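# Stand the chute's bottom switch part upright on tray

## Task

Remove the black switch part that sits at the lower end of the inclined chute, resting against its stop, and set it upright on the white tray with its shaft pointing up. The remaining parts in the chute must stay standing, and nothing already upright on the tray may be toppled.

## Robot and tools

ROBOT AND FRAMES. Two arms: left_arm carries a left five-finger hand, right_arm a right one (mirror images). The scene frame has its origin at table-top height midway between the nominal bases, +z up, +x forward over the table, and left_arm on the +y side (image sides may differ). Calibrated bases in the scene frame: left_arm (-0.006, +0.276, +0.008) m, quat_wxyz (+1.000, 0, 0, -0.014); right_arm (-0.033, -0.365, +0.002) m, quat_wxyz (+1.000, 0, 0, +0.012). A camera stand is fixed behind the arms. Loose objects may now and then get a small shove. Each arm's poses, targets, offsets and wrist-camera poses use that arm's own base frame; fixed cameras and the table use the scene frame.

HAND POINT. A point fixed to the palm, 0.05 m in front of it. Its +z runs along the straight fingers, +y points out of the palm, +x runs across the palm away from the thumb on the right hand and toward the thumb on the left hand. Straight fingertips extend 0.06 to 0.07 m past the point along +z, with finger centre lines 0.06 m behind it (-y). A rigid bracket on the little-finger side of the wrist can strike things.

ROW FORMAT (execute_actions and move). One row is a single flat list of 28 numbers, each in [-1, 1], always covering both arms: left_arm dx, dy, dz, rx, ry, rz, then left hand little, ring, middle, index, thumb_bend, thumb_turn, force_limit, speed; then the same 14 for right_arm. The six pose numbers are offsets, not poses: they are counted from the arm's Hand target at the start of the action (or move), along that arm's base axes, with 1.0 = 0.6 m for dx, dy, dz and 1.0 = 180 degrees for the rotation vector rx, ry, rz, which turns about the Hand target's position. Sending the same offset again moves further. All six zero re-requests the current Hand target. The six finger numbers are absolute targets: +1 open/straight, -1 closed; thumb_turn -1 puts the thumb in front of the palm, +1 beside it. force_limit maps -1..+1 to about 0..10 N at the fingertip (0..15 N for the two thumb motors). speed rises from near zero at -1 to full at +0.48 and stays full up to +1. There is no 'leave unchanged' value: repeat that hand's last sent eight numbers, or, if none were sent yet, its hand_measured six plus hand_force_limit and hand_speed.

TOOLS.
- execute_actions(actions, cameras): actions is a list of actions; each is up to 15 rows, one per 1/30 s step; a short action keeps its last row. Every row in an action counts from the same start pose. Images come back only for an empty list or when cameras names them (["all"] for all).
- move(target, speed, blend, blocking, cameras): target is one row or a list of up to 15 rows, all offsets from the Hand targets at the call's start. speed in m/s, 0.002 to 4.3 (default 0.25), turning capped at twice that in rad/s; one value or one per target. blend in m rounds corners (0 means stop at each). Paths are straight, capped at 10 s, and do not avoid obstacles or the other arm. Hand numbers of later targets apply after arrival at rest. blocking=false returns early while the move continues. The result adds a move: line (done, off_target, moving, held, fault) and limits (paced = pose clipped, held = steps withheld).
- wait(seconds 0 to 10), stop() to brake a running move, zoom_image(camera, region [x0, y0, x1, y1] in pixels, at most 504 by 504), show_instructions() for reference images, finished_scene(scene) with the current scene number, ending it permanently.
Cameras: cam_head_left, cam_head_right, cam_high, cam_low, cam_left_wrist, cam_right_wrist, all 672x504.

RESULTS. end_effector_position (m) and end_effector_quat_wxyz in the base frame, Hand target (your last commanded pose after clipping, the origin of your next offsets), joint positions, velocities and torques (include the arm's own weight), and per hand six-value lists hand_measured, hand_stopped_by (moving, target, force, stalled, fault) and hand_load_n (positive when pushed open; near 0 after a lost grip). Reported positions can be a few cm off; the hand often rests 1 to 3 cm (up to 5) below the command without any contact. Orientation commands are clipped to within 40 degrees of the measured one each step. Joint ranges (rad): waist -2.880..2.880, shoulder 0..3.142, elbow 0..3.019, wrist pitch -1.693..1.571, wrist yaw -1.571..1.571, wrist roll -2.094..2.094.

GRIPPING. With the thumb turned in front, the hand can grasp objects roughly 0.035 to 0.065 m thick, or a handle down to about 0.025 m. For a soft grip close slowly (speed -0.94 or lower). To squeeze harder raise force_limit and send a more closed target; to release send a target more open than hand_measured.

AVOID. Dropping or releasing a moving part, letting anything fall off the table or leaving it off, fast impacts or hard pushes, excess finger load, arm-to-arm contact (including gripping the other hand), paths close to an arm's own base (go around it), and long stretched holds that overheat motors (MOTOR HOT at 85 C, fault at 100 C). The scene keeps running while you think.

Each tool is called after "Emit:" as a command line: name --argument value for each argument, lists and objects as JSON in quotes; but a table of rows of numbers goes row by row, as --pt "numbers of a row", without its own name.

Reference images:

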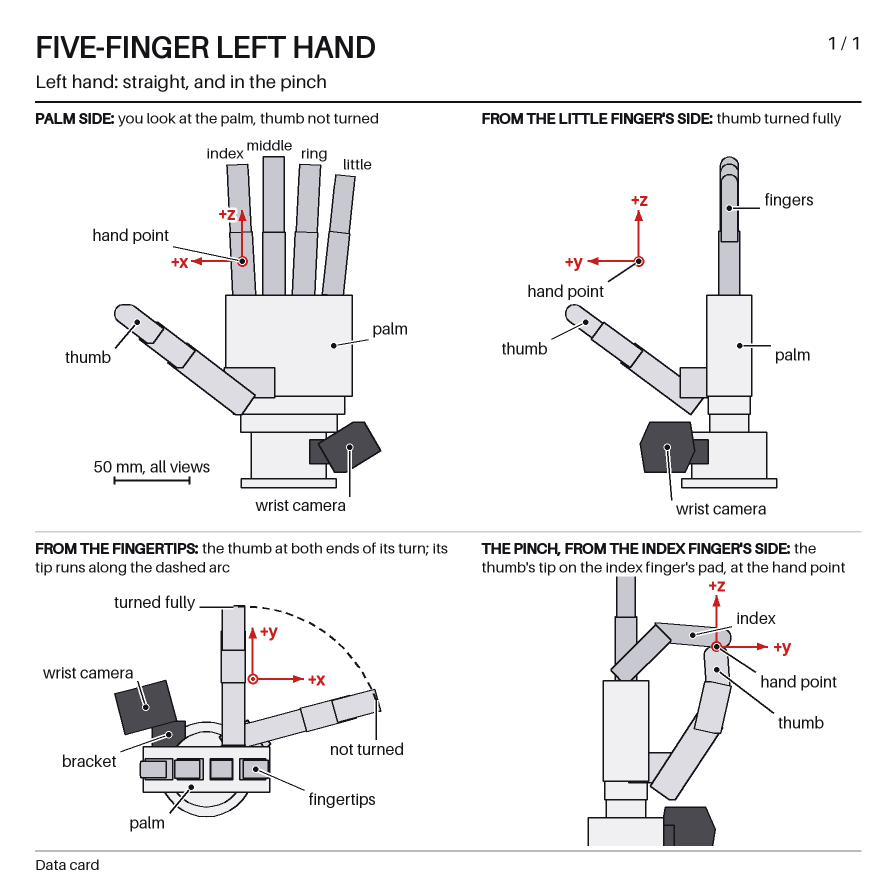

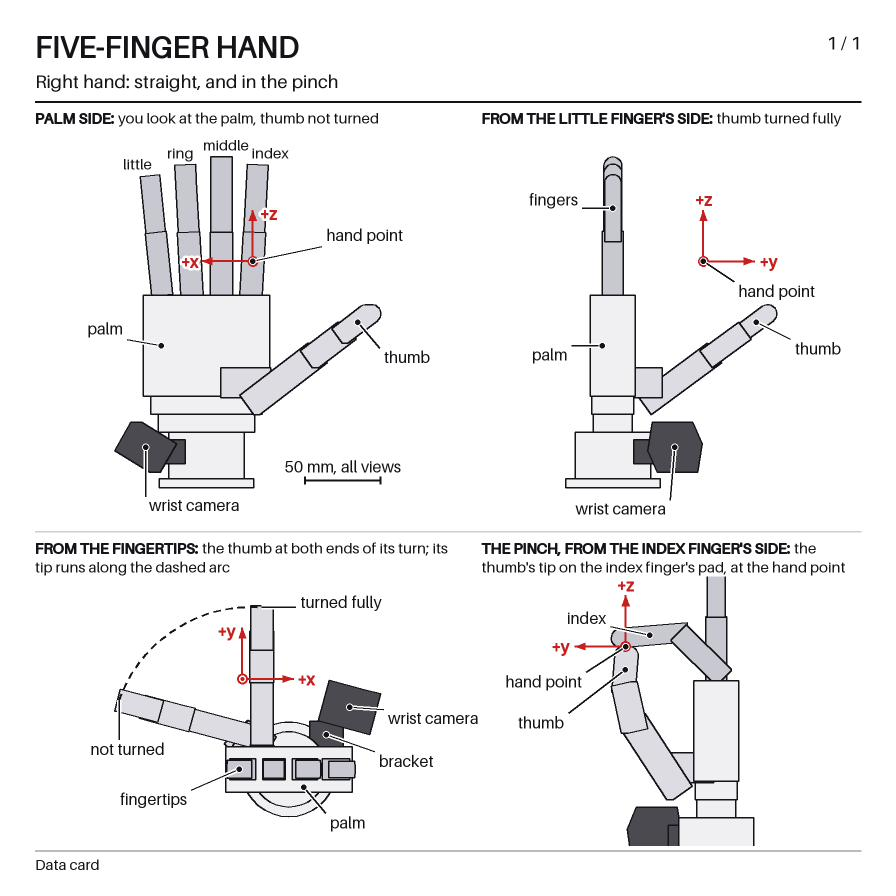

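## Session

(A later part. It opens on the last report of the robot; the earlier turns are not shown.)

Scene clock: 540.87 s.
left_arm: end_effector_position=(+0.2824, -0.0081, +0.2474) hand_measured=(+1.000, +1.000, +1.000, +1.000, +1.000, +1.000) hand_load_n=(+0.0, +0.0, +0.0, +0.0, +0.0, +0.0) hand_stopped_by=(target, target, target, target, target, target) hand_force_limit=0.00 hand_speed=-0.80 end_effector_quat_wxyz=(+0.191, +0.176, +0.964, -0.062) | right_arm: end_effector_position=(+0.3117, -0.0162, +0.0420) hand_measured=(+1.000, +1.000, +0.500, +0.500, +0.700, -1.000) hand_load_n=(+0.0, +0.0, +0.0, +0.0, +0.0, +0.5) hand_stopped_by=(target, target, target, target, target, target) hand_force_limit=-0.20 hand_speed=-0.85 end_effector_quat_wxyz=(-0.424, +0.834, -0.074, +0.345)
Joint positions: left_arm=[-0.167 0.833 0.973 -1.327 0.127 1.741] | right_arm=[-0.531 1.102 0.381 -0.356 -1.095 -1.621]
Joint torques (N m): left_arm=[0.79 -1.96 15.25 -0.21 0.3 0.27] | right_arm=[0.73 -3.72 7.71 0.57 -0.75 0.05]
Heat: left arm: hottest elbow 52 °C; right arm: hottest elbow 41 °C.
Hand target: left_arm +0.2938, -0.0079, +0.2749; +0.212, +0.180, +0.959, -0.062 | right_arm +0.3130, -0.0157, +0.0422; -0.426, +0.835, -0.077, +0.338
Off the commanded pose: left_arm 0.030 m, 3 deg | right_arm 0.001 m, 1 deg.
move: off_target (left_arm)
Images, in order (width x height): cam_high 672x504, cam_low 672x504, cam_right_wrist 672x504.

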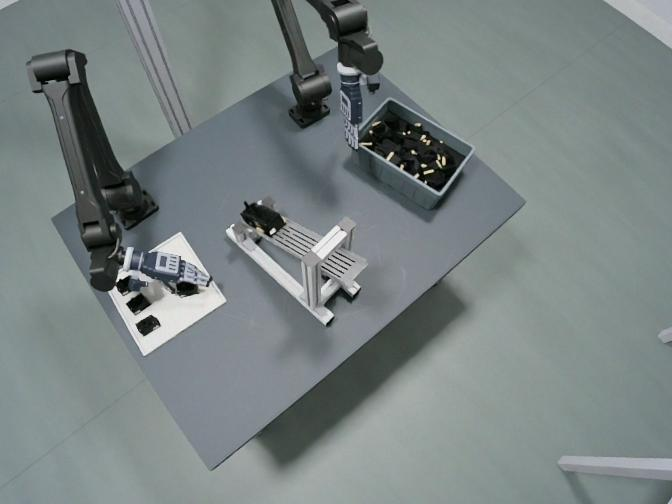

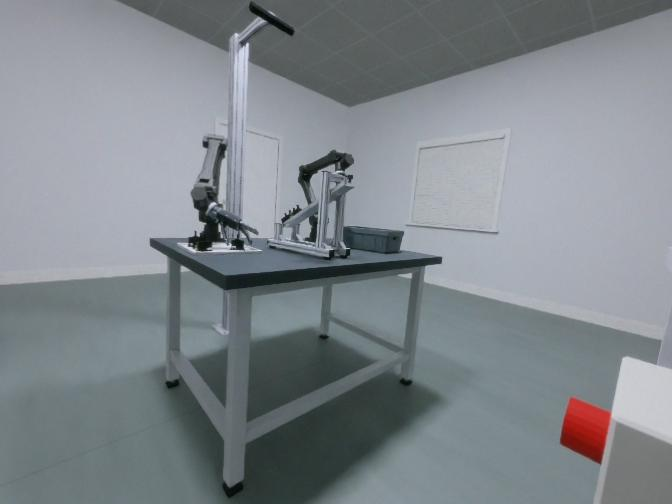

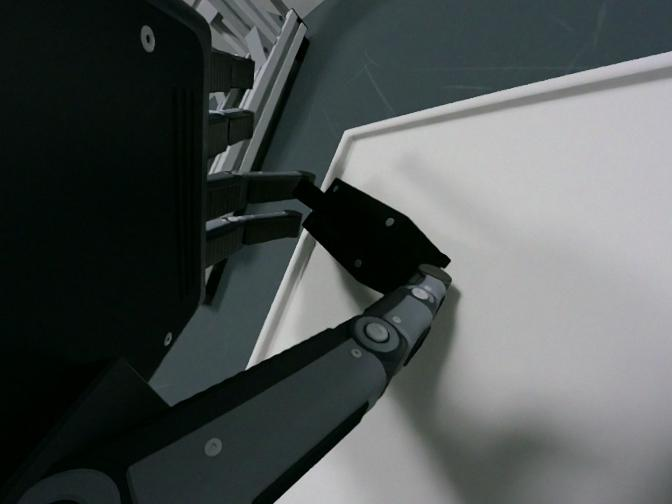

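Emit:
move --pt "0 0 0 0 0 0 1 1 1 1 1 1 0 -0.8 0.01 0 0.1 0 0 0 1 1 0.5 0.5 0.7 -1 -0.2 -0.85" --pt "0 0 0 0 0 0 1 1 1 1 1 1 0 -0.8 -0.05 0.05 0.28 0 0 0 1 1 0.5 0.5 0.7 -1 -0.2 -0.85" --speed 0.12 --blend '[0.02,0]' --cameras '["all"]'

Emit:
zoom_image --camera "cam_high" --region '[90, 220, 250, 360]'

Emit:
zoom_image --camera "cam_low" --region '[170, 190, 310, 270]'

Scene clock: 553.10 s.
left_arm: end_effector_position=(+0.2824, -0.0081, +0.2474) hand_measured=(+1.000, +1.000, +1.000, +1.000, +1.000, +1.000) hand_load_n=(+0.0, +0.0, +0.0, +0.0, +0.0, +0.0) hand_stopped_by=(target, target, target, target, target, target) hand_force_limit=0.00 hand_speed=-0.80 end_effector_quat_wxyz=(+0.191, +0.176, +0.964, -0.062) | right_arm: end_effector_position=(+0.2740, +0.0180, +0.1858) hand_measured=(+1.000, +1.000, +0.500, +0.500, +0.700, -1.000) hand_load_n=(+0.0, +0.0, +0.0, +0.0, +0.0, +0.0) hand_stopped_by=(target, target, target, target, target, target) hand_force_limit=-0.20 hand_speed=-0.85 end_effector_quat_wxyz=(-0.433, +0.837, -0.092, +0.321)
Joint positions: left_arm=[-0.167 0.833 0.973 -1.327 0.127 1.741] | right_arm=[-0.475 0.693 0.607 -0.955 -1.065 -1.508]
Joint torques (N m): left_arm=[0.62 -2.02 15.24 -0.2 0.3 0.26] | right_arm=[0.73 -1.61 12.67 0.51 -0.78 -0.04]
Heat: left arm: hottest elbow 52 °C; right arm: hottest elbow 41 °C.
Hand target: left_arm +0.2938, -0.0079, +0.2749; +0.212, +0.180, +0.959, -0.062 | right_arm +0.2829, +0.0144, +0.2101; -0.427, +0.835, -0.078, +0.338
Off the commanded pose: left_arm 0.030 m, 3 deg | right_arm 0.026 m, 3 deg.
move: off_target (left_arm, right_arm)

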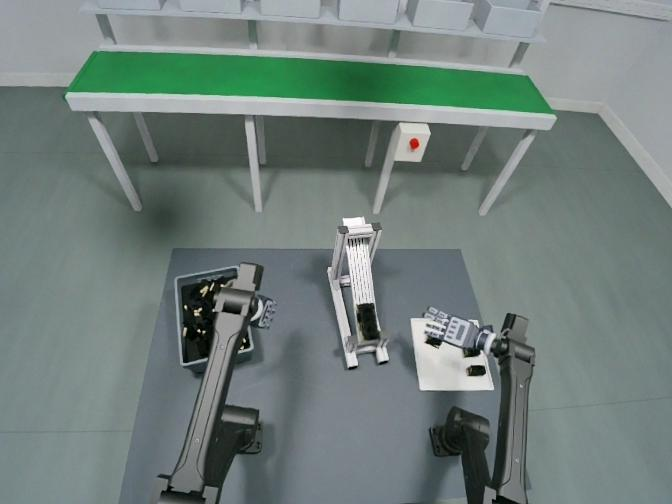

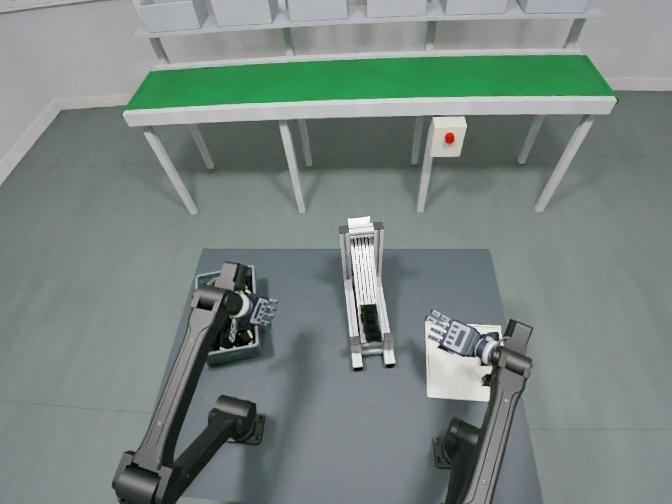

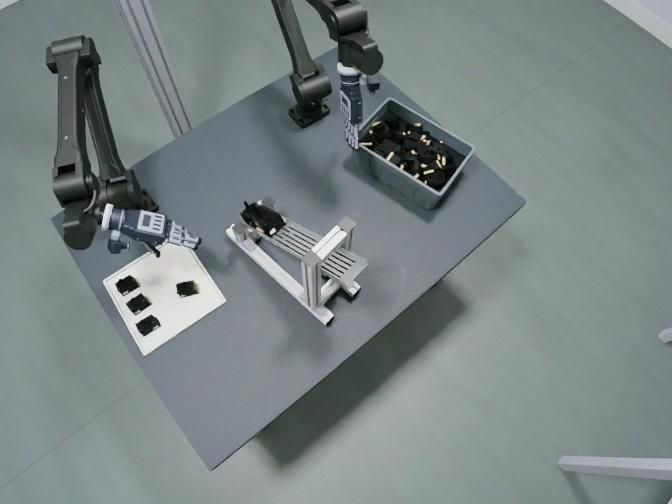

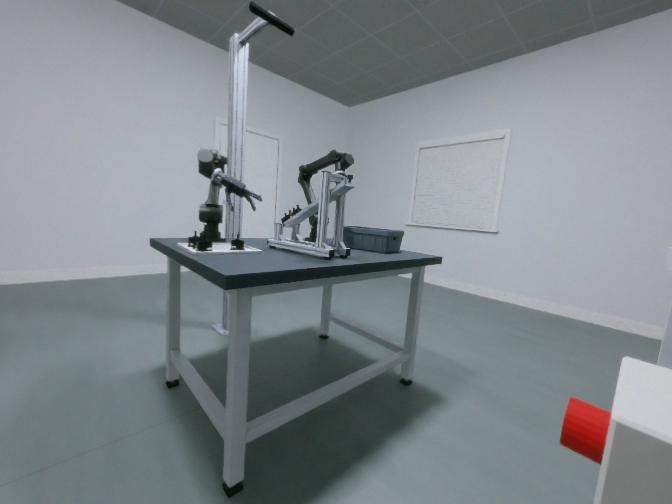

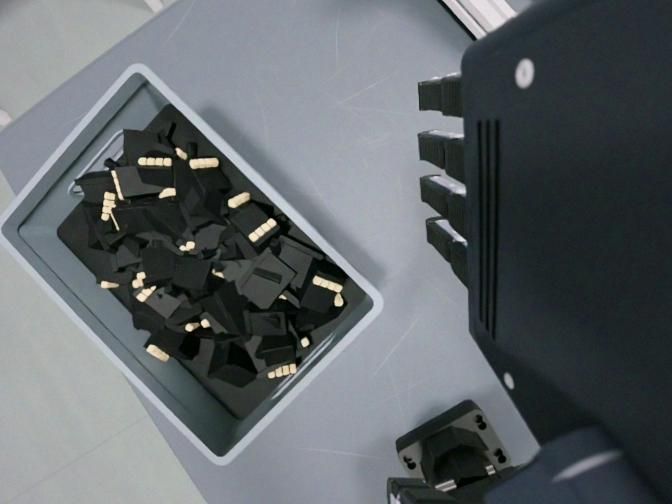

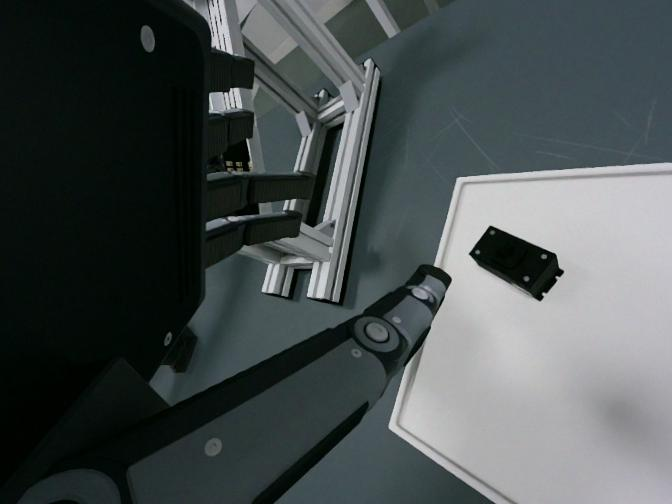

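Scaled by 3.150 from the camera's 672x504 image, which has a finer 960x720 frame.

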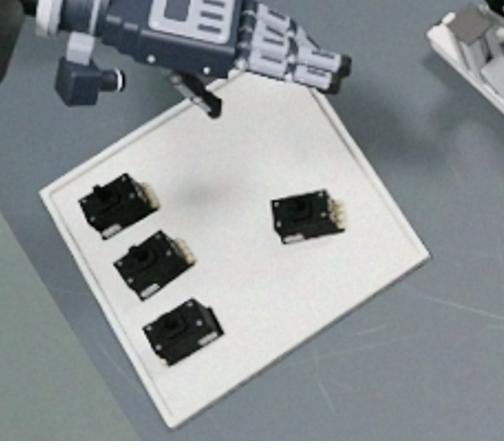

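Scaled by 3.600 from the camera's 672x504 image, which has a finer 960x720 frame.

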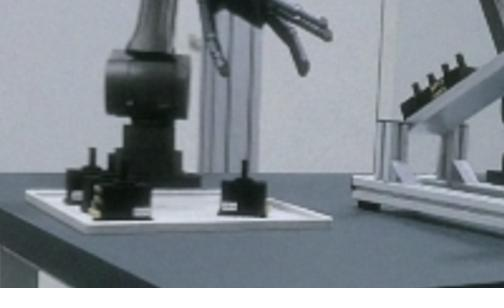

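Emit:
finished_scene --scene 1

The scene is finished: the task was done.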